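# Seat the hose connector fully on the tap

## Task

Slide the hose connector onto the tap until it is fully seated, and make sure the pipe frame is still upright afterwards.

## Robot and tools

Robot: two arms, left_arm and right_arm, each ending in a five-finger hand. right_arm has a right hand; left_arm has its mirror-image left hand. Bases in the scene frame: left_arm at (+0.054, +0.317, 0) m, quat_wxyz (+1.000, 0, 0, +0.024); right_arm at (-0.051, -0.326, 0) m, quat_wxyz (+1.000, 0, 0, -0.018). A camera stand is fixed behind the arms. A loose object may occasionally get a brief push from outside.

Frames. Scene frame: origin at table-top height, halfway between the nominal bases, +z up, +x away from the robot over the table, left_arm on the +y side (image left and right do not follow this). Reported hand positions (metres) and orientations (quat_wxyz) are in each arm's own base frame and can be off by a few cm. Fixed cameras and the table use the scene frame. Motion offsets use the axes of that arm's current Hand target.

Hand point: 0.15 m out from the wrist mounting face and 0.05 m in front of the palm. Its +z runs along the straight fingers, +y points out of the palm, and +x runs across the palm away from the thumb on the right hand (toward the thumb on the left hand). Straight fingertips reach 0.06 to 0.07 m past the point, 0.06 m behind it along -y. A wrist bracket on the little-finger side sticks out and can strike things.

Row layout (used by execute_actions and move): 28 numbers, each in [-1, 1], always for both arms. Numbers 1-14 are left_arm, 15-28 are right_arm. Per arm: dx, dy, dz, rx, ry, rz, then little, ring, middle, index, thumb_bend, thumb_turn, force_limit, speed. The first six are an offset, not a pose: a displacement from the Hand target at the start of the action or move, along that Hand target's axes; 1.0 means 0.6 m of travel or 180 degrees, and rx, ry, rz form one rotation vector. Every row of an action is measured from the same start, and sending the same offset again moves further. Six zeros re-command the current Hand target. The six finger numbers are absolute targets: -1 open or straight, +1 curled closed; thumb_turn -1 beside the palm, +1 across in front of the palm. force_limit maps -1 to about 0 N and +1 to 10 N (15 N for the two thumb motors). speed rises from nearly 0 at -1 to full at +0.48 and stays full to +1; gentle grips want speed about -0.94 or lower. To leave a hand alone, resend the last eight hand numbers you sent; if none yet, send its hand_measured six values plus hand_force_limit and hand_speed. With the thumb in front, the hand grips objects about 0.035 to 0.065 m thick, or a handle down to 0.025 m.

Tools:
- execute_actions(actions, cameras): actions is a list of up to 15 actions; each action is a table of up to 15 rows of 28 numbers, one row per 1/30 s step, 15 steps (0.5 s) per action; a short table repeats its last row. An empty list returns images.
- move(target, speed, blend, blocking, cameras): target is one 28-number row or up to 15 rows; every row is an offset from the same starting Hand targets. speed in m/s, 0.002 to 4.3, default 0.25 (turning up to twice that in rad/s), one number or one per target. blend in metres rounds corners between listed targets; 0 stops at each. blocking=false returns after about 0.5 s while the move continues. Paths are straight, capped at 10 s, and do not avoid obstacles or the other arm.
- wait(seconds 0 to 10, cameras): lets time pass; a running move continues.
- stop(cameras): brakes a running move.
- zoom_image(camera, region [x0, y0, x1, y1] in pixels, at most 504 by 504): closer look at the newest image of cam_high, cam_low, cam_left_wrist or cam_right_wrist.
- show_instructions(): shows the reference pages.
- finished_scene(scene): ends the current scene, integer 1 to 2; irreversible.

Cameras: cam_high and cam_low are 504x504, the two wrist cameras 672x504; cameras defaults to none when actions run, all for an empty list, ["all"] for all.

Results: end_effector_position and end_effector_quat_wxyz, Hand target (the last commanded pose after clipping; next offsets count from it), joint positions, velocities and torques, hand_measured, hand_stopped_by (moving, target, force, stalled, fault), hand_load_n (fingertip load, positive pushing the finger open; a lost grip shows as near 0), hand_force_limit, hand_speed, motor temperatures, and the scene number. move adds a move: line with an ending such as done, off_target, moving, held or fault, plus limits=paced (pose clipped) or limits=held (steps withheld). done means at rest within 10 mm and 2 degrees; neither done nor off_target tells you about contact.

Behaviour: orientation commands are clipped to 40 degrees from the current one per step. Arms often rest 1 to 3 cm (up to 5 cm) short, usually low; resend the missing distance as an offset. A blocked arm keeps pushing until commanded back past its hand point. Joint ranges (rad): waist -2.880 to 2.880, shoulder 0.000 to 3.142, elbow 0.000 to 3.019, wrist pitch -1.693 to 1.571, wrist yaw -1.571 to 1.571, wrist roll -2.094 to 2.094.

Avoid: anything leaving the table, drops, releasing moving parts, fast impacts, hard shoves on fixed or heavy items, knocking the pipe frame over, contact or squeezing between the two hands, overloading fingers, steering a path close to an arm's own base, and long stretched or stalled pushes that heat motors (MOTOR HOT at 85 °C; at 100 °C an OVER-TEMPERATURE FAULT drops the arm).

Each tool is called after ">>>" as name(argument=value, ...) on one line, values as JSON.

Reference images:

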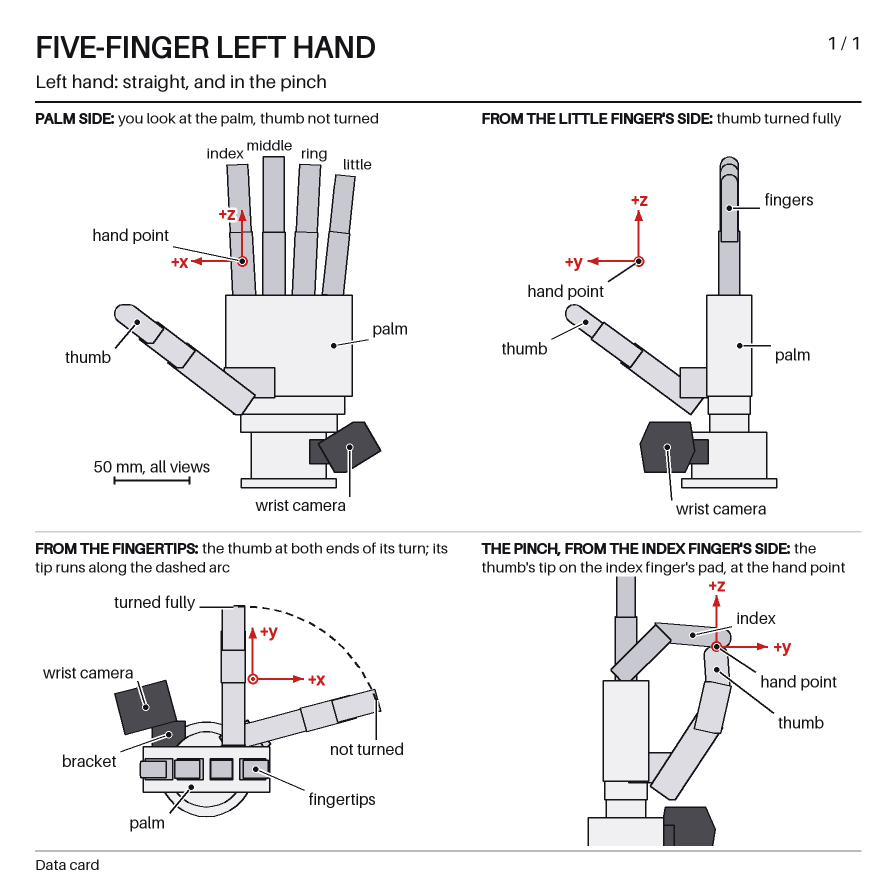

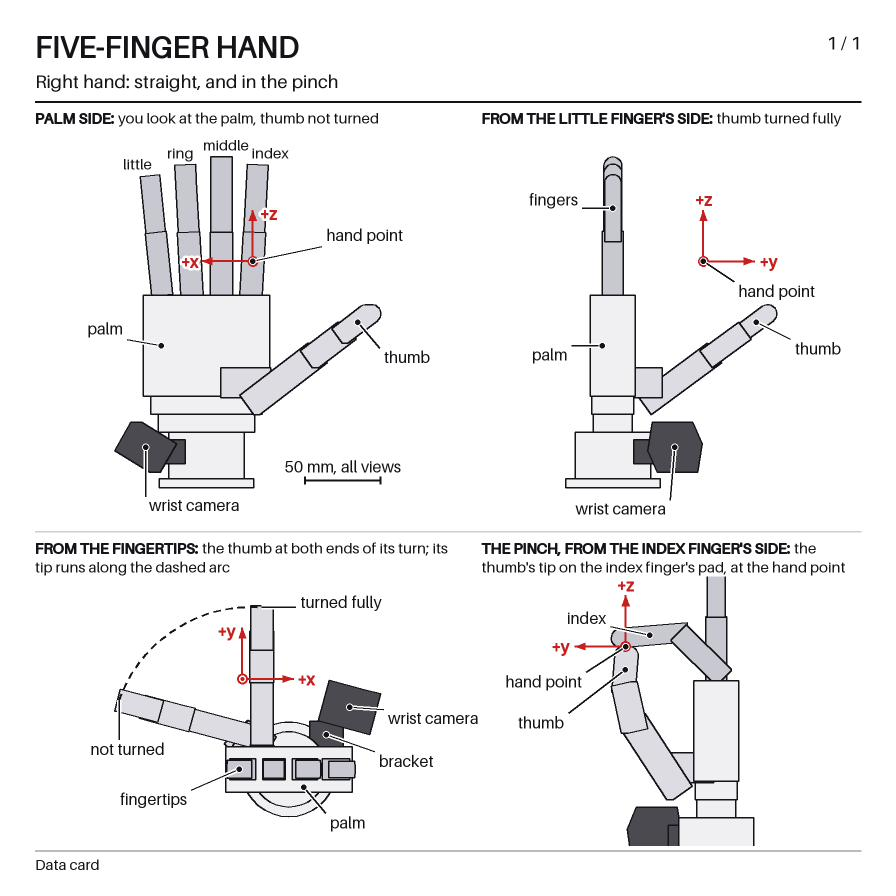

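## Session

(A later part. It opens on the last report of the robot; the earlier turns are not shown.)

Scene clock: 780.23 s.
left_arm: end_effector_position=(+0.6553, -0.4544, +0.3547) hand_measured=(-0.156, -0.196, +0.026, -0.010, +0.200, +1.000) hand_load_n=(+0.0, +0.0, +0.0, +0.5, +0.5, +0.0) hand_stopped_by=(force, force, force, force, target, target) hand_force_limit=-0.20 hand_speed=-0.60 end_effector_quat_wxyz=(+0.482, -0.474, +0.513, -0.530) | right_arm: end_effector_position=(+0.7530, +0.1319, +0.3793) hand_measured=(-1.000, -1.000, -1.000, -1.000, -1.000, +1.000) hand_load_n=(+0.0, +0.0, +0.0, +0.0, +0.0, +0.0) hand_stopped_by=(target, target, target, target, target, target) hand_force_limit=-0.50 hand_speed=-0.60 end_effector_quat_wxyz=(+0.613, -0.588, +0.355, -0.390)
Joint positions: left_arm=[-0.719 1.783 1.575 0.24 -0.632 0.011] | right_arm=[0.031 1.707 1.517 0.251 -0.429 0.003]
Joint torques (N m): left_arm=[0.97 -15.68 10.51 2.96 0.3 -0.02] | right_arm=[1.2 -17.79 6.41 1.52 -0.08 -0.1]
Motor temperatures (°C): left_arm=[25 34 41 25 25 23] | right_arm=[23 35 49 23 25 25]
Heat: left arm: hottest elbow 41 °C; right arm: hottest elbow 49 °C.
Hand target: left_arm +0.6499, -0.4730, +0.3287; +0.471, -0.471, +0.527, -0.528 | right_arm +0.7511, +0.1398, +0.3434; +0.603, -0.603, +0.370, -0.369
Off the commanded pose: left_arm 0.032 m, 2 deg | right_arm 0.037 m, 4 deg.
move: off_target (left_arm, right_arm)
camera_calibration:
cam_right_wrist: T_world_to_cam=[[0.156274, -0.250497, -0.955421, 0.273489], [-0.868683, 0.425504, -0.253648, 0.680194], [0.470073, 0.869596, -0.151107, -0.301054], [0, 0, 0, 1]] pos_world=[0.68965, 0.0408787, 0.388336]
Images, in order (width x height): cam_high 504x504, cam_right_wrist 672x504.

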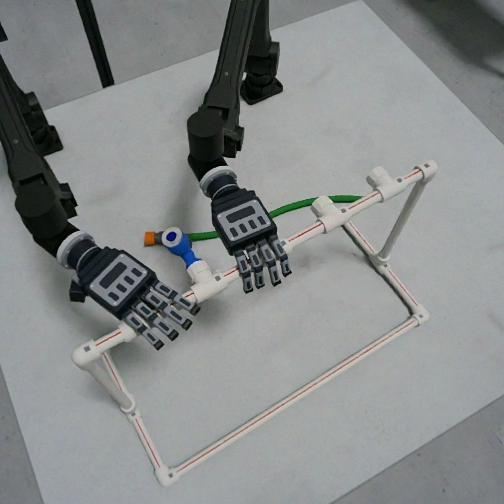

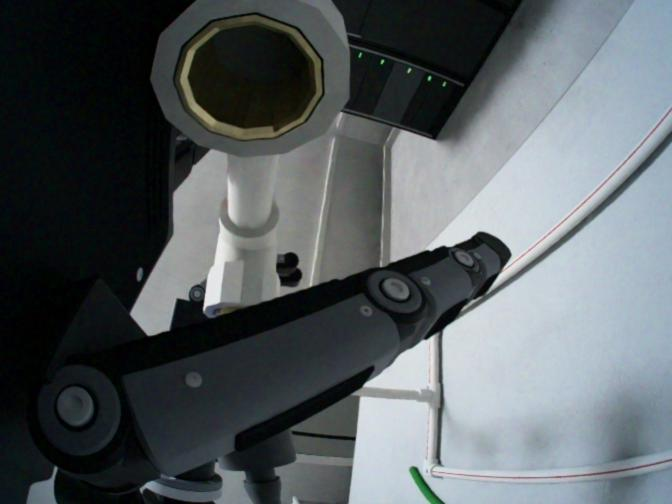

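>>> move(target=[0,0,0,0,0,0,0.5,0.5,0.5,0.5,0.2,1,-0.2,-0.6,0,0,0,0,0,0,-1,-1,-1,-1,0.5,1,-0.6,-0.6])

>>> move(target=[0,0,0,0,0,0,0.5,0.5,0.5,0.5,0.2,1,-0.2,-0.6,0,0,0,0,0,0,0.5,0.5,0.5,0.5,0.5,1,-0.4,-0.6], cameras=["cam_high","cam_right_wrist"])

>>> zoom_image(camera="cam_high", region=[50, 170, 250, 370])

Scene clock: 791.17 s.
left_arm: end_effector_position=(+0.6553, -0.4544, +0.3547) hand_measured=(-0.156, -0.196, +0.026, -0.010, +0.200, +1.000) hand_load_n=(+0.0, +0.0, +0.0, +1.0, +0.5, +0.0) hand_stopped_by=(force, force, force, force, target, target) hand_force_limit=-0.20 hand_speed=-0.60 end_effector_quat_wxyz=(+0.482, -0.474, +0.513, -0.530) | right_arm: end_effector_position=(+0.7530, +0.1319, +0.3794) hand_measured=(-1.000, -1.000, -1.000, -1.000, +0.500, +1.000) hand_load_n=(+0.0, +0.0, +0.0, -0.5, +0.5, +0.0) hand_stopped_by=(target, target, target, target, target, target) hand_force_limit=-0.60 hand_speed=-0.60 end_effector_quat_wxyz=(+0.613, -0.588, +0.355, -0.390)
Joint positions: left_arm=[-0.719 1.783 1.575 0.24 -0.632 0.011] | right_arm=[0.031 1.707 1.517 0.252 -0.429 0.002]
Joint torques (N m): left_arm=[0.97 -15.62 10.5 2.96 0.3 -0.02] | right_arm=[1.38 -17.79 6.41 1.68 -0.08 -0.1]
Heat: left arm: hottest elbow 41 °C; right arm: hottest elbow 47 °C.
Hand target: left_arm +0.6499, -0.4730, +0.3287; +0.471, -0.471, +0.527, -0.528 | right_arm +0.7511, +0.1398, +0.3435; +0.603, -0.603, +0.370, -0.370
Off the commanded pose: left_arm 0.032 m, 2 deg | right_arm 0.037 m, 4 deg.
move: off_target (left_arm, right_arm)

Scene clock: 792.33 s.
left_arm: end_effector_position=(+0.6543, -0.4559, +0.3547) hand_measured=(-0.156, -0.196, +0.026, -0.010, +0.200, +1.000) hand_load_n=(+0.0, +0.0, +0.0, +0.0, +0.5, +0.0) hand_stopped_by=(force, force, force, force, target, target) hand_force_limit=-0.20 hand_speed=-0.60 end_effector_quat_wxyz=(+0.481, -0.473, +0.513, -0.531) | right_arm: end_effector_position=(+0.7530, +0.1320, +0.3802) hand_measured=(-0.120, -0.342, -0.414, -0.562, +0.500, +1.000) hand_load_n=(+3.5, +0.5, +0.0, +0.0, +2.5, +1.0) hand_stopped_by=(force, force, force, force, target, target) hand_force_limit=-0.40 hand_speed=-0.60 end_effector_quat_wxyz=(+0.612, -0.589, +0.351, -0.394)
Joint positions: left_arm=[-0.722 1.783 1.575 0.24 -0.632 0.01] | right_arm=[0.032 1.706 1.517 0.255 -0.43 -0.006]
Joint torques (N m): left_arm=[1.2 -15.68 10.52 2.95 0.3 -0.02] | right_arm=[1.14 -17.67 6.39 1.52 -0.06 0]
Heat: left arm: hottest elbow 41 °C; right arm: hottest elbow 47 °C.
Hand target: left_arm +0.6500, -0.4729, +0.3287; +0.471, -0.471, +0.527, -0.528 | right_arm +0.7511, +0.1400, +0.3432; +0.603, -0.603, +0.370, -0.369
Off the commanded pose: left_arm 0.031 m, 2 deg | right_arm 0.038 m, 4 deg.
move: off_target (left_arm, right_arm)
camera_calibration:
cam_right_wrist: T_world_to_cam=[[0.164309, -0.258086, -0.952047, 0.267958], [-0.866815, 0.422864, -0.264231, 0.683305], [0.470781, 0.868664, -0.154233, -0.300309], [0, 0, 0, 1]] pos_world=[0.689651, 0.0410784, 0.389342]
Images, in order (width x height): cam_high 504x504, cam_right_wrist 672x504.

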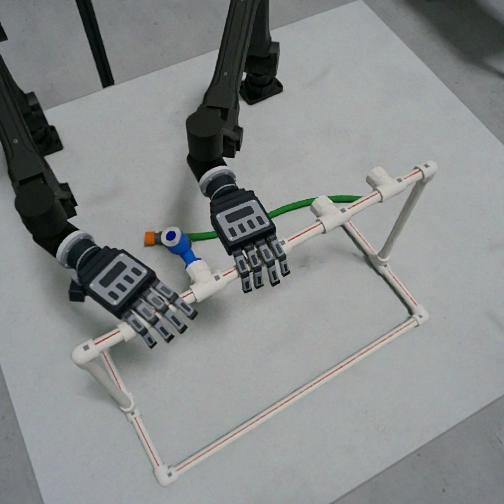

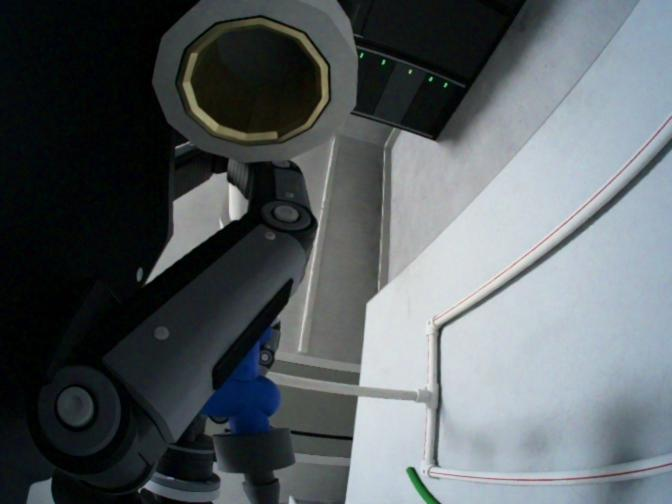

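Scaled by 2.520.

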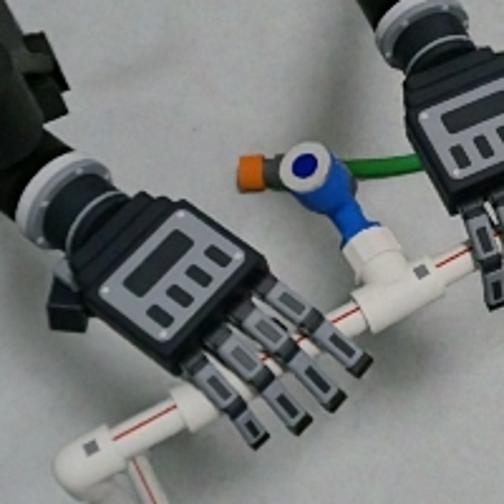

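>>> move(target=[-0.004,0,-0.038,0,0.0778,0,0.5,0.5,0.5,0.5,0.2,1,-0.2,-0.6,-0.056,0,-0.076,0,0.0778,0,0.5,0.5,0.5,0.5,0.5,1,-0.4,-0.6], speed=0.04, cameras=["cam_high"])

Scene clock: 821.93 s.
left_arm: end_effector_position=(+0.6237, -0.4752, +0.3524) hand_measured=(-0.156, -0.196, +0.026, -0.010, +0.200, +1.000) hand_load_n=(+0.0, +0.0, +0.0, +0.0, +0.0, +0.0) hand_stopped_by=(force, force, force, force, target, target) hand_force_limit=-0.20 hand_speed=-0.60 end_effector_quat_wxyz=(+0.407, -0.395, +0.573, -0.592) | right_arm: end_effector_position=(+0.6979, +0.1374, +0.3795) hand_measured=(-0.120, -0.342, -0.414, -0.562, +0.500, +1.000) hand_load_n=(+11.0, +0.0, +0.0, +0.0, +4.0, +1.5) hand_stopped_by=(force, force, force, force, target, target) hand_force_limit=-0.40 hand_speed=-0.60 end_effector_quat_wxyz=(+0.561, -0.543, +0.416, -0.466)
Joint positions: left_arm=[-0.694 1.713 1.471 0.276 -0.327 0.01] | right_arm=[0.129 1.519 1.285 0.297 -0.095 -0.034]
Joint torques (N m): left_arm=[3.55 -16.09 9.11 2.96 0.15 -0.01] | right_arm=[1.61 -14.39 6.35 1.76 0.51 0.27]
Heat: left arm: hottest elbow 41 °C; right arm: hottest elbow 45 °C.
Hand target: left_arm +0.6275, -0.4681, +0.3288; +0.403, -0.403, +0.581, -0.581 | right_arm +0.6952, +0.1493, +0.3436; +0.553, -0.553, +0.440, -0.440
Off the commanded pose: left_arm 0.025 m, 2 deg | right_arm 0.038 m, 4 deg.
move: off_target (left_arm, right_arm)
Images, in order (width x height): cam_high 504x504.

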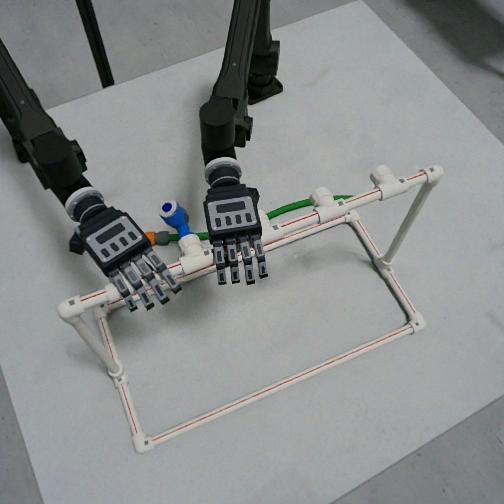

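>>> move(target=[0.005,0,-0.038,0,0.0778,0,0.5,0.5,0.5,0.5,0.2,1,-0.2,-0.6,-0.0365,0,-0.0872,0,0.0778,0,0.5,0.5,0.5,0.5,0.5,1,-0.4,-0.6], speed=0.04, cameras=["cam_high","cam_low"])

>>> zoom_image(camera="cam_high", region=[50, 150, 250, 350])

Scene clock: 836.00 s.
left_arm: end_effector_position=(+0.6007, -0.4713, +0.3526) hand_measured=(-0.156, -0.196, +0.026, -0.010, +0.200, +1.000) hand_load_n=(+0.0, +0.0, -0.5, +0.0, +0.0, +0.0) hand_stopped_by=(force, force, force, force, target, target) hand_force_limit=-0.20 hand_speed=-0.60 end_effector_quat_wxyz=(+0.333, -0.318, +0.617, -0.638) | right_arm: end_effector_position=(+0.6415, +0.1557, +0.3784) hand_measured=(-0.120, -0.342, -0.414, -0.562, +0.498, +1.000) hand_load_n=(+12.0, +0.0, +0.0, +0.0, +5.0, +1.5) hand_stopped_by=(force, force, force, force, target, target) hand_force_limit=-0.40 hand_speed=-0.60 end_effector_quat_wxyz=(+0.508, -0.489, +0.480, -0.521)
Joint positions: left_arm=[-0.628 1.66 1.4 0.294 -0.015 0.005] | right_arm=[0.28 1.381 1.136 0.308 0.283 -0.039]
Joint torques (N m): left_arm=[3.72 -15.15 9.11 3.06 0.09 0.03] | right_arm=[1.38 -12.16 6.15 1.73 0.73 0.32]
Motor temperatures (°C): left_arm=[25 34 41 25 25 23] | right_arm=[23 34 44 23 25 25]
Heat: left arm: hottest elbow 41 °C; right arm: hottest elbow 44 °C.
Hand target: left_arm +0.6050, -0.4630, +0.3286; +0.329, -0.330, +0.626, -0.626 | right_arm +0.6393, +0.1588, +0.3435; +0.495, -0.496, +0.505, -0.504
Off the commanded pose: left_arm 0.026 m, 2 deg | right_arm 0.035 m, 4 deg.
move: off_target (left_arm, right_arm)
Images, in order (width x height): cam_high 504x504, cam_low 504x504.

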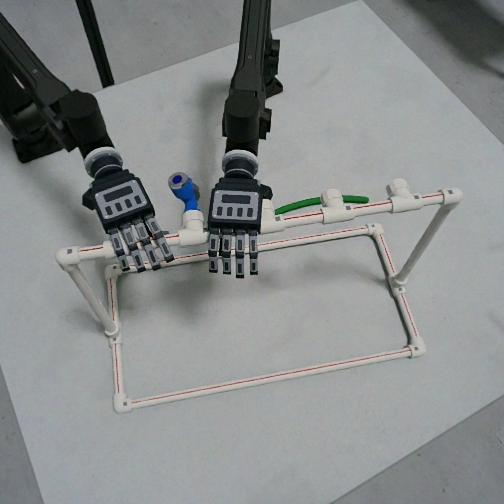

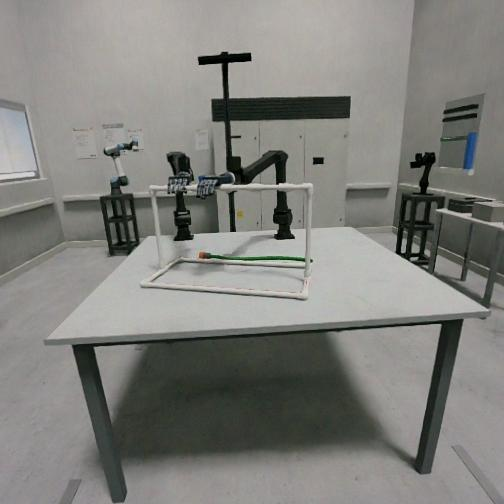

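Scaled by 2.520.

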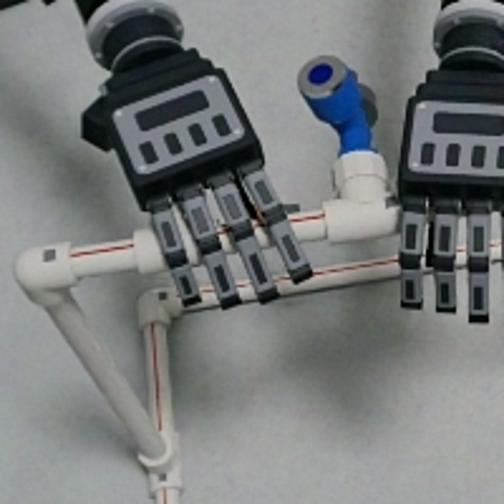

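>>> move(target=[-0.0563,0,0.0847,0,0.08,0,0.5,0.5,0.5,0.5,0.2,1,-0.2,-0.6,-0.0323,0,0.0735,0,0.08,0,0.5,0.5,0.5,0.5,0.5,1,-0.4,-0.6], speed=0.04, cameras=["cam_high","cam_low"])

>>> zoom_image(camera="cam_high", region=[50, 150, 250, 350])

Scene clock: 876.03 s.
left_arm: end_effector_position=(+0.6428, -0.4657, +0.3526) hand_measured=(-0.156, -0.196, +0.026, -0.010, +0.200, +1.000) hand_load_n=(+0.0, +0.0, +0.0, +0.0, +0.0, +0.0) hand_stopped_by=(force, force, force, force, target, target) hand_force_limit=-0.20 hand_speed=-0.60 end_effector_quat_wxyz=(+0.254, -0.231, +0.654, -0.674) | right_arm: end_effector_position=(+0.6674, +0.1770, +0.3788) hand_measured=(-0.120, -0.342, -0.414, -0.562, +0.498, +1.000) hand_load_n=(+12.5, +0.0, +0.0, +0.0, +6.5, +2.0) hand_stopped_by=(force, force, force, force, target, target) hand_force_limit=-0.40 hand_speed=-0.60 end_effector_quat_wxyz=(+0.448, -0.425, +0.539, -0.573)
Joint positions: left_arm=[-0.502 1.783 1.564 0.261 0.368 0.005] | right_arm=[0.394 1.498 1.258 0.312 0.631 -0.048]
Joint torques (N m): left_arm=[4.13 -13.57 15.04 1.95 -0.01 0.03] | right_arm=[0.26 -10.64 10.02 1.2 0.89 0.39]
Heat: left arm: hottest elbow 41 °C; right arm: hottest elbow 42 °C.
Hand target: left_arm +0.6662, -0.4638, +0.3286; +0.248, -0.249, +0.662, -0.662 | right_arm +0.6837, +0.1773, +0.3434; +0.428, -0.428, +0.563, -0.562
Off the commanded pose: left_arm 0.033 m, 3 deg | right_arm 0.039 m, 4 deg.
move: off_target (left_arm, right_arm)
Images, in order (width x height): cam_high 504x504, cam_low 504x504.

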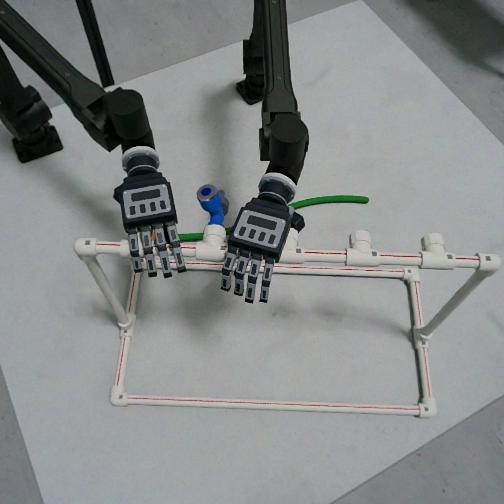

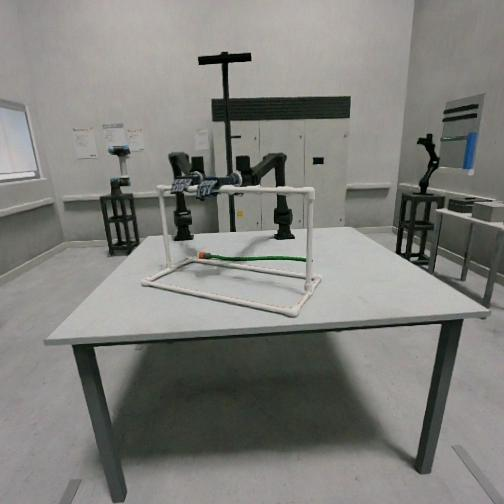

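Scaled by 2.520.

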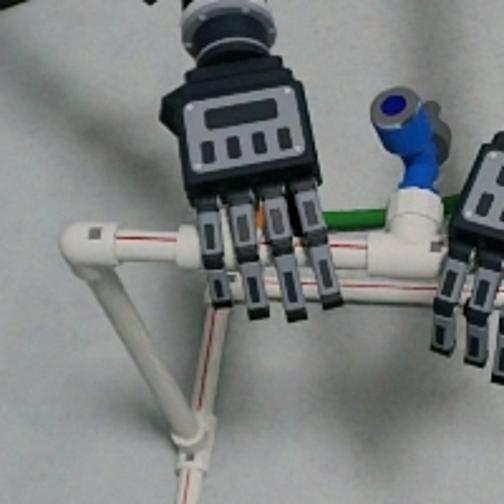

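>>> move(target=[0,0,0,0,0,0,-1,-1,-1,-1,0.2,1,-0.4,-0.6,0,0,0,0,0,0,-1,-1,-1,-1,0.5,1,-0.4,-0.6])

>>> move(target=[0,0,0,0,0,0,-1,-1,-1,-1,-1,1,-0.4,-0.6,0,0,0,0,0,0,-1,-1,-1,-1,-1,1,-0.4,-0.6])

>>> move(target=[0,-0.25,0,0,0,0,-1,-1,-1,-1,-1,1,-0.4,-0.6,0,-0.25,0,0,0,0,-1,-1,-1,-1,-1,1,-0.4,-0.6], speed=0.1, cameras=["cam_high"])

Scene clock: 901.83 s.
left_arm: end_effector_position=(+0.6431, -0.4656, +0.3527) hand_measured=(-1.000, -1.000, -1.000, -1.000, +0.200, +1.000) hand_load_n=(+0.0, +0.0, +0.0, +0.0, +0.0, +0.0) hand_stopped_by=(target, target, target, target, target, target) hand_force_limit=-0.40 hand_speed=-0.60 end_effector_quat_wxyz=(+0.254, -0.231, +0.654, -0.674) | right_arm: end_effector_position=(+0.6672, +0.1780, +0.3773) hand_measured=(-1.000, -1.000, -1.000, -1.000, +0.500, +1.000) hand_load_n=(+0.0, +0.0, +0.0, +0.0, -1.5, +0.0) hand_stopped_by=(target, target, target, target, target, target) hand_force_limit=-0.40 hand_speed=-0.60 end_effector_quat_wxyz=(+0.449, -0.416, +0.547, -0.571)
Joint positions: left_arm=[-0.502 1.784 1.565 0.26 0.368 0.005] | right_arm=[0.399 1.501 1.258 0.312 0.652 -0.025]
Joint torques (N m): left_arm=[3.96 -13.57 14.9 1.84 -0.01 0.03] | right_arm=[-0.15 -10.81 10.04 1.06 0.16 0.18]
Heat: left arm: hottest elbow 43 °C; right arm: hottest elbow 43 °C.
Hand target: left_arm +0.6663, -0.4638, +0.3287; +0.248, -0.249, +0.662, -0.662 | right_arm +0.6838, +0.1772, +0.3434; +0.428, -0.428, +0.563, -0.562
Off the commanded pose: left_arm 0.033 m, 3 deg | right_arm 0.038 m, 3 deg.
move: off_target (left_arm, right_arm)

Scene clock: 904.73 s.
left_arm: end_effector_position=(+0.6431, -0.4656, +0.3527) hand_measured=(-1.000, -1.000, -1.000, -1.000, -1.000, +1.000) hand_load_n=(+0.0, +0.0, +0.0, +0.0, +0.0, +0.0) hand_stopped_by=(target, target, target, target, target, target) hand_force_limit=-0.40 hand_speed=-0.60 end_effector_quat_wxyz=(+0.254, -0.231, +0.654, -0.674) | right_arm: end_effector_position=(+0.6672, +0.1781, +0.3774) hand_measured=(-1.000, -1.000, -1.000, -1.000, -1.000, +1.000) hand_load_n=(+0.0, +0.0, +0.0, -0.5, +0.0, +0.0) hand_stopped_by=(target, target, target, target, target, target) hand_force_limit=-0.40 hand_speed=-0.60 end_effector_quat_wxyz=(+0.450, -0.415, +0.548, -0.570)
Joint positions: left_arm=[-0.502 1.784 1.565 0.26 0.368 0.005] | right_arm=[0.399 1.501 1.258 0.312 0.652 -0.022]
Joint torques (N m): left_arm=[4.01 -13.45 14.9 1.84 -0.01 0.03] | right_arm=[-0.26 -10.75 10 1.03 0.15 0.16]
Heat: left arm: hottest elbow 43 °C; right arm: hottest elbow 43 °C.
Hand target: left_arm +0.6662, -0.4638, +0.3287; +0.248, -0.249, +0.662, -0.662 | right_arm +0.6838, +0.1772, +0.3434; +0.428, -0.428, +0.563, -0.562
Off the commanded pose: left_arm 0.033 m, 3 deg | right_arm 0.038 m, 3 deg.
move: off_target (left_arm, right_arm)

Scene clock: 907.20 s.
left_arm: end_effector_position=(+0.6532, -0.4618, +0.4696) hand_measured=(-1.000, -1.000, -1.000, -1.000, -1.000, +1.000) hand_load_n=(+0.0, +0.0, +0.0, +0.0, +0.0, +0.0) hand_stopped_by=(target, target, target, target, target, target) hand_force_limit=-0.40 hand_speed=-0.60 end_effector_quat_wxyz=(+0.240, -0.253, +0.665, -0.660) | right_arm: end_effector_position=(+0.6756, +0.1810, +0.4607) hand_measured=(-1.000, -1.000, -1.000, -1.000, -1.000, +1.000) hand_load_n=(+0.0, +0.0, +0.0, +0.0, +0.0, +0.0) hand_stopped_by=(target, target, target, target, target, target) hand_force_limit=-0.40 hand_speed=-0.60 end_effector_quat_wxyz=(+0.411, -0.451, +0.561, -0.559)
Joint positions: left_arm=[-0.49 1.793 1.919 -0.14 0.369 -0.01] | right_arm=[0.399 1.514 1.567 -0.098 0.658 -0.015]
Joint torques (N m): left_arm=[3.08 -15.91 16.91 2.32 -0.02 0.18] | right_arm=[-0.26 -15.91 14.45 1.8 -0.05 0.08]
Heat: left arm: hottest elbow 44 °C; right arm: hottest elbow 44 °C.
Hand target: left_arm +0.6661, -0.4637, +0.4788; +0.248, -0.249, +0.662, -0.662 | right_arm +0.6838, +0.1772, +0.4934; +0.428, -0.428, +0.563, -0.562
Off the commanded pose: left_arm 0.016 m, 1 deg | right_arm 0.034 m, 3 deg.
move: off_target (left_arm, right_arm)
Images, in order (width x height): cam_high 504x504.

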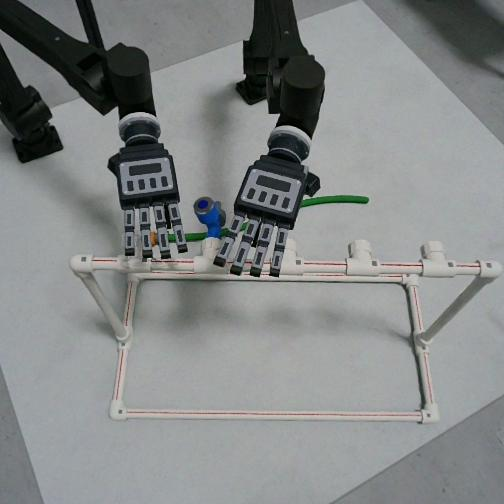

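>>> move(target=[[-0.022,-0.133,-0.025,0,0,0,-1,-1,-1,-1,-1,1,-0.4,-0.6,0.19,-0.02,-0.26,0,0,0,-1,-1,-1,-1,-1,1,-0.4,-0.6],[0.2666,-0.1333,-0.4548,-0.05,-0.05,-0.02,-1,-1,-1,-1,-1,1,-0.4,-0.6,0.202,0.0383,-0.2797,-0.1675,-0.4743,0.1698,-1,-1,-1,-1,-1,1,-0.4,-0.6],[0.4905,0.298,-0.552,-0.162,-0.1755,-0.0464,-1,-1,-1,-1,-1,1,-0.4,-0.6,0.202,0.139,-0.2797,-0.1675,-0.4743,0.1698,-1,-1,-1,-1,-1,1,-0.4,-0.6]], speed=0.22, blend=[0.03,0.03,0], cameras=["all"])

>>> zoom_image(camera="cam_high", region=[110, 180, 250, 320])

>>> zoom_image(camera="cam_high", region=[130, 200, 210, 280])

Scene clock: 992.43 s.
left_arm: end_effector_position=(+0.2287, -0.4049, +0.3074) hand_measured=(-1.000, -1.000, -1.000, -1.000, -1.000, +1.000) hand_load_n=(+0.0, +0.0, +0.0, +0.0, +0.0, +0.0) hand_stopped_by=(target, target, target, target, target, target) hand_force_limit=-0.40 hand_speed=-0.60 end_effector_quat_wxyz=(+0.299, -0.517, +0.690, -0.409) | right_arm: end_effector_position=(+0.4864, +0.1095, +0.4109) hand_measured=(-1.000, -1.000, -1.000, -1.000, -1.000, +1.000) hand_load_n=(+0.0, +0.0, +0.0, -0.5, +0.0, +0.0) hand_stopped_by=(target, target, target, target, target, target) hand_force_limit=-0.40 hand_speed=-0.60 end_effector_quat_wxyz=(+0.691, -0.630, +0.326, +0.140)
Joint positions: left_arm=[-1.269 1.112 1.129 -0.798 -0.806 -0.632] | right_arm=[-0.188 1.472 1.29 0.11 -1.481 0.607]
Joint torques (N m): left_arm=[2.14 -5.13 11.34 1.77 -0.51 -0.02] | right_arm=[-0.09 -13.98 8.66 2.25 -0.23 0.12]
Motor temperatures (°C): left_arm=[25 35 52 25 25 23] | right_arm=[23 33 52 23 25 25]
Heat: left arm: hottest elbow 52 °C; right arm: hottest elbow 52 °C.
Hand target: left_arm +0.2266, -0.4080, +0.3001; +0.299, -0.518, +0.694, -0.401 | right_arm +0.4898, +0.1051, +0.4102; +0.693, -0.627, +0.328, +0.138
Off the commanded pose: left_arm 0.008 m, 1 deg | right_arm 0.006 m, 1 deg.
move: done
camera_calibration:
cam_left_wrist: T_world_to_cam=[[0.415029, -0.33955, 0.844072, -0.491631], [-0.685435, -0.726763, 0.0446671, -0.133484], [0.598273, -0.597094, -0.534367, -0.099235], [0, 0, 0, 1]] pos_world=[0.171916, -0.323198, 0.367906]
cam_right_wrist: T_world_to_cam=[[-0.385555, 0.0773558, -0.919437, 0.552566], [-0.864883, -0.377449, 0.330922, 0.312023], [-0.321442, 0.922794, 0.212431, 0.0782795], [0, 0, 0, 1]] pos_world=[0.508071, 0.00279286, 0.388165]

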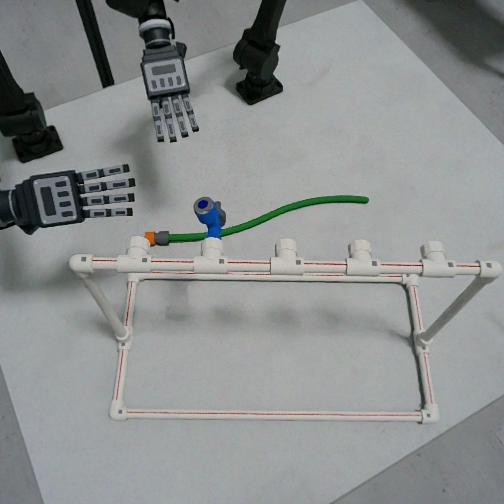

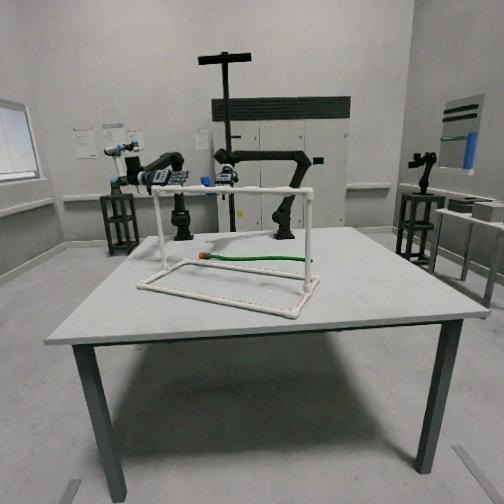

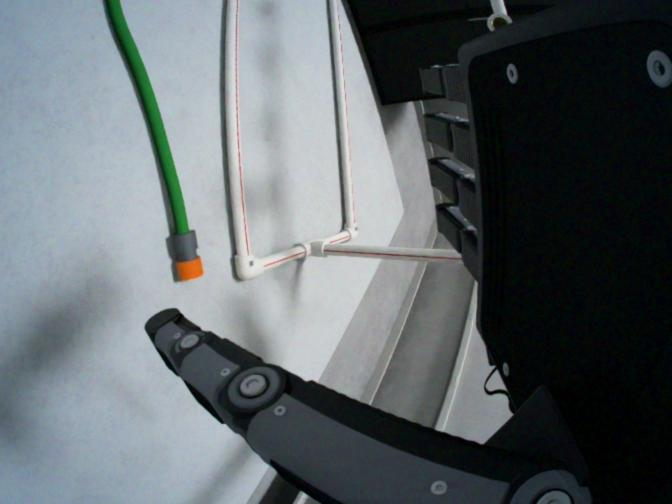

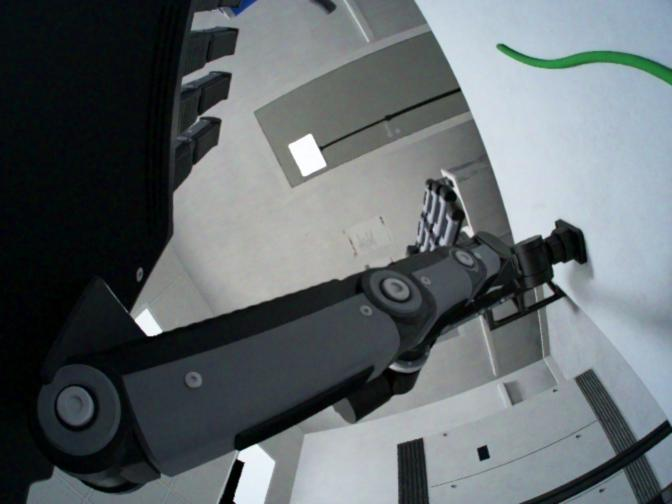

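Scaled by 3.600.

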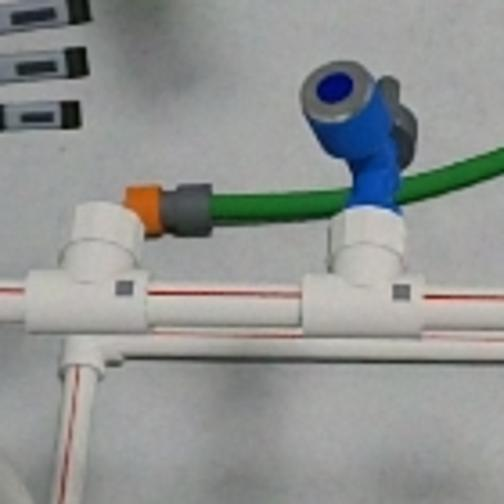

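Scaled by 6.300.

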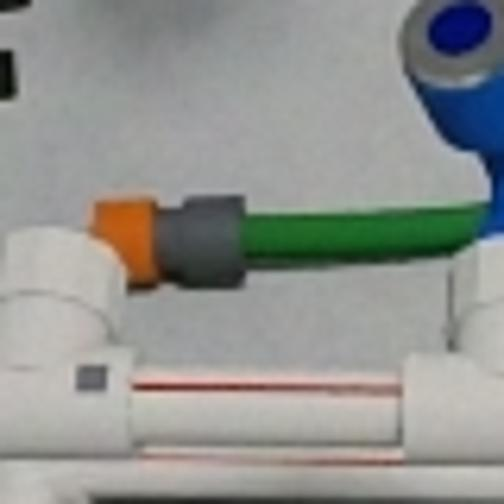

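>>> zoom_image(camera="cam_left_wrist", region=[140, 200, 260, 300])

Scaled by 4.200 from the camera's 672x504 image, which has a finer 960x720 frame.

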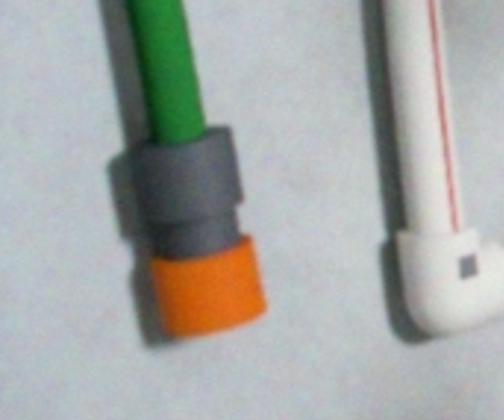

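>>> move(target=[0.0832,0.1978,0.2903,0,0.0693,0.04,-0.4,-0.4,-0.4,-0.4,-0.5,1,-0.4,-0.6,0,0,0,0,0,0,-1,-1,-1,-1,-1,1,-0.4,-0.6], speed=0.2, cameras=["cam_high","cam_low","cam_left_wrist"])

>>> zoom_image(camera="cam_high", region=[100, 160, 220, 280])

>>> zoom_image(camera="cam_low", region=[160, 200, 260, 300])

Scene clock: 1099.43 s.
left_arm: end_effector_position=(+0.2970, -0.4836, +0.1212) hand_measured=(-0.400, -0.400, -0.400, -0.400, -0.500, +1.000) hand_load_n=(+0.0, +0.0, +0.0, +0.0, +0.5, +0.0) hand_stopped_by=(target, target, target, target, target, target) hand_force_limit=-0.40 hand_speed=-0.60 end_effector_quat_wxyz=(+0.243, -0.430, +0.749, -0.441) | right_arm: end_effector_position=(+0.4864, +0.1095, +0.4109) hand_measured=(-1.000, -1.000, -1.000, -1.000, -1.000, +1.000) hand_load_n=(+0.0, +0.0, +0.0, +0.0, +0.0, -0.5) hand_stopped_by=(target, target, target, target, target, target) hand_force_limit=-0.40 hand_speed=-0.60 end_effector_quat_wxyz=(+0.691, -0.630, +0.326, +0.140)
Joint positions: left_arm=[-1.102 1.456 0.89 -0.021 -0.477 -0.313] | right_arm=[-0.188 1.472 1.29 0.11 -1.481 0.607]
Joint torques (N m): left_arm=[3.14 -9.35 9.51 3.37 -0.09 0.2] | right_arm=[-0.03 -13.86 8.79 1.84 -0.23 0.02]
Motor temperatures (°C): left_arm=[25 32 46 25 25 23] | right_arm=[23 34 46 23 25 25]
Heat: left arm: hottest elbow 46 °C; right arm: hottest elbow 46 °C.
Hand target: left_arm +0.3002, -0.4819, +0.1101; +0.247, -0.426, +0.754, -0.435 | right_arm +0.4897, +0.1051, +0.4101; +0.692, -0.628, +0.328, +0.138
Off the commanded pose: left_arm 0.012 m, 1 deg | right_arm 0.006 m, 1 deg.
move: off_target (left_arm)
camera_calibration:
cam_left_wrist: T_world_to_cam=[[0.324807, -0.429476, 0.842645, -0.406091], [-0.842346, -0.536495, 0.0512533, 0.0021785], [0.430063, -0.726446, -0.536025, -0.299013], [0, 0, 0, 1]] pos_world=[0.262331, -0.390454, 0.181801]
Images, in order (width x height): cam_high 504x504, cam_low 504x504, cam_left_wrist 672x504.

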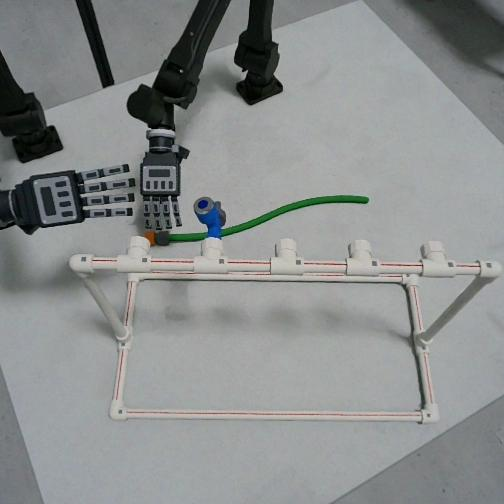

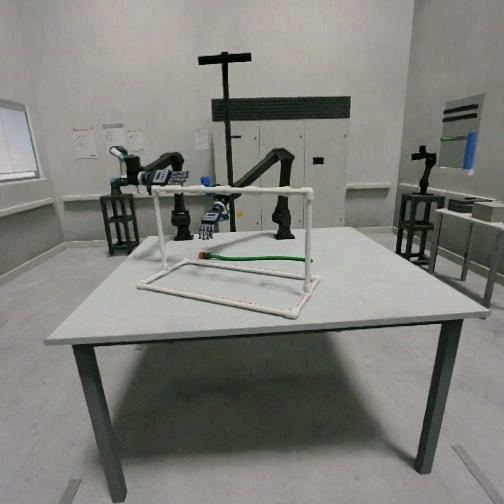

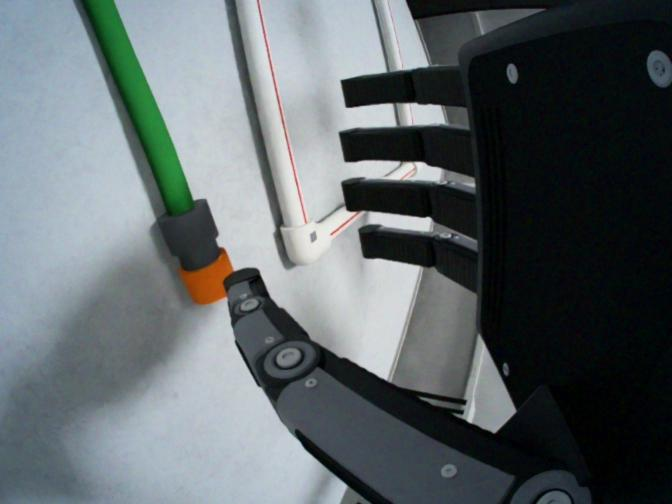

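Scaled by 4.200.

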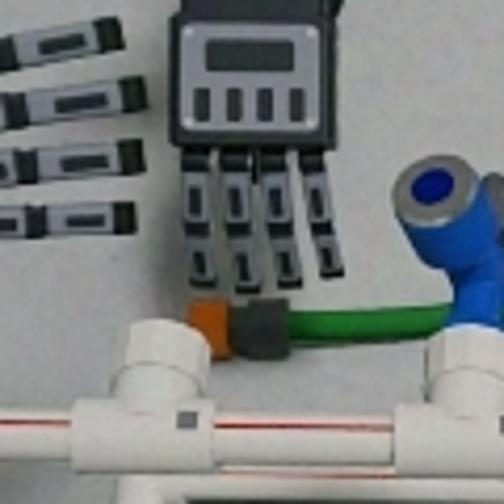

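Scaled by 5.040.

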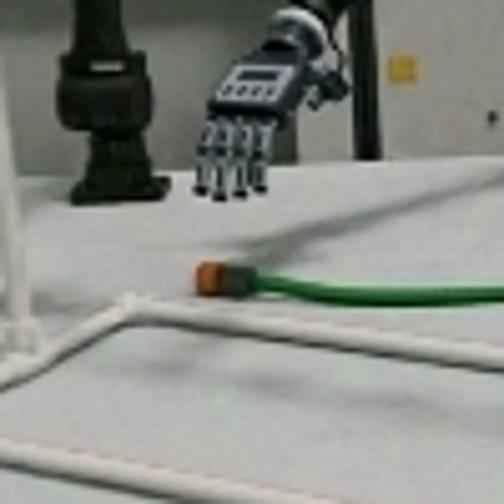

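>>> move(target=[[-0.0014,0.0825,0.059,0,0,0,-0.4,-0.4,-0.4,-0.4,-0.5,1,-0.4,-0.6,0,0,0,0,0,0,-1,-1,-1,-1,-1,1,-0.4,-0.6],[-0.0014,0.1238,0.0857,0,0,0,-0.4,-0.4,-0.4,-0.4,-0.5,1,-0.4,-0.6,0,0,0,0,0,0,-1,-1,-1,-1,-1,1,-0.4,-0.6]], speed=[0.1,0.04], blend=[0.01,0], cameras=["cam_high","cam_low","cam_left_wrist"])

>>> zoom_image(camera="cam_high", region=[100, 160, 220, 280])

>>> zoom_image(camera="cam_low", region=[180, 225, 240, 285])

>>> zoom_image(camera="cam_left_wrist", region=[180, 180, 420, 380])

Scene clock: 1149.20 s.
left_arm: end_effector_position=(+0.3051, -0.4912, +0.0366) hand_measured=(-0.400, -0.400, -0.400, -0.400, -0.500, +1.000) hand_load_n=(+0.0, +0.0, +0.0, +0.0, +0.5, +0.0) hand_stopped_by=(target, target, target, target, target, target) hand_force_limit=-0.40 hand_speed=-0.60 end_effector_quat_wxyz=(+0.243, -0.429, +0.747, -0.446) | right_arm: end_effector_position=(+0.4864, +0.1095, +0.4109) hand_measured=(-1.000, -1.000, -1.000, -1.000, -1.000, +1.000) hand_load_n=(+0.0, +0.0, +0.0, +0.0, +0.0, +0.0) hand_stopped_by=(target, target, target, target, target, target) hand_force_limit=-0.40 hand_speed=-0.60 end_effector_quat_wxyz=(+0.691, -0.630, +0.326, +0.140)
Joint positions: left_arm=[-1.092 1.644 0.82 0.251 -0.468 -0.306] | right_arm=[-0.188 1.472 1.29 0.11 -1.481 0.607]
Joint torques (N m): left_arm=[3.25 -10.17 7.54 3.37 -0.08 0.21] | right_arm=[-0.15 -13.74 8.81 1.87 -0.22 0.02]
Heat: left arm: hottest elbow 43 °C; right arm: hottest elbow 45 °C.
Hand target: left_arm +0.3071, -0.4849, +0.0202; +0.247, -0.426, +0.754, -0.435 | right_arm +0.4897, +0.1051, +0.4101; +0.692, -0.628, +0.328, +0.138
Off the commanded pose: left_arm 0.018 m, 2 deg | right_arm 0.006 m, 0 deg.
move: off_target (left_arm)
camera_calibration:
cam_left_wrist: T_world_to_cam=[[0.319733, -0.422737, 0.847976, -0.336021], [-0.843513, -0.534633, 0.0515226, 0.0105815], [0.431575, -0.731752, -0.527524, -0.356768], [0, 0, 0, 1]] pos_world=[0.270335, -0.397457, 0.0961887]
Images, in order (width x height): cam_high 504x504, cam_low 504x504, cam_left_wrist 672x504.

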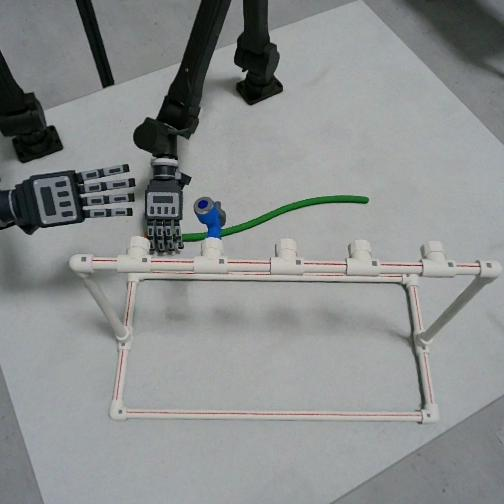

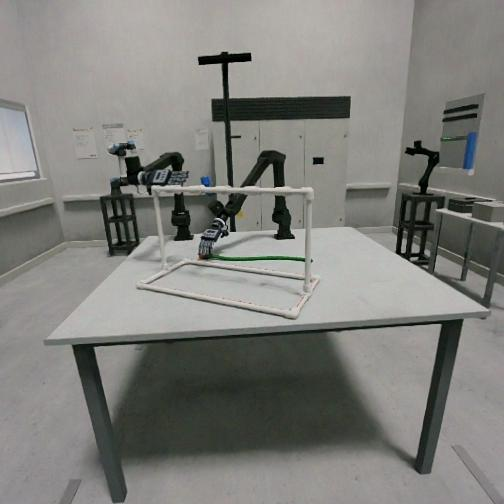

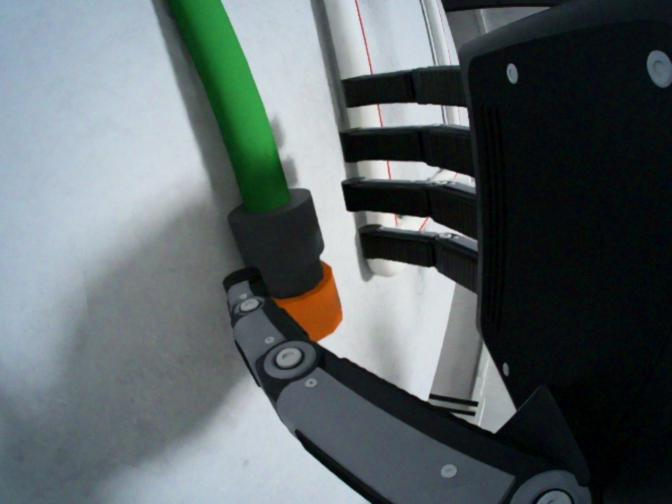

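Scaled by 4.200.

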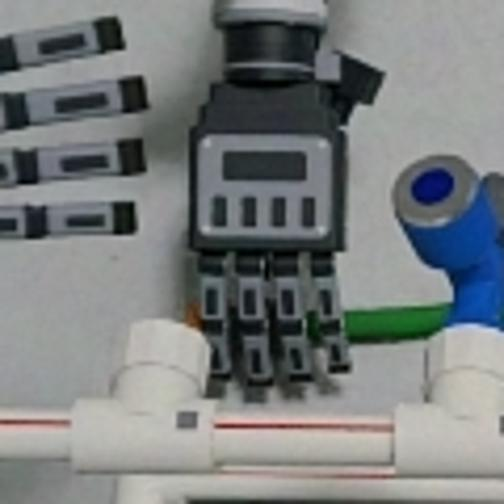

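Scaled by 8.400.

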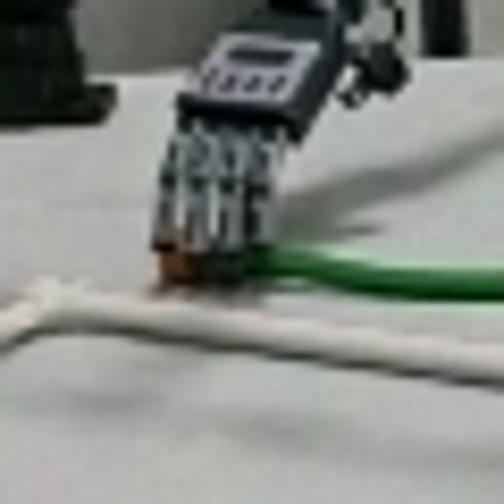

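Scaled by 2.100 from the camera's 672x504 image, which has a finer 960x720 frame.

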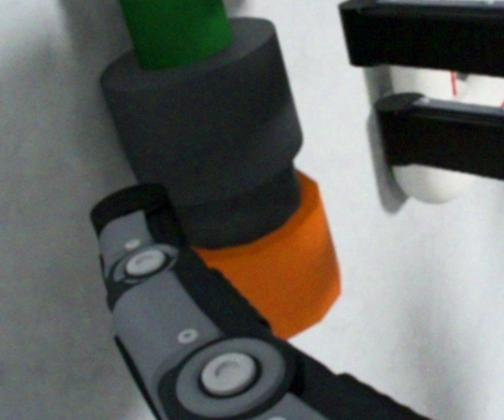

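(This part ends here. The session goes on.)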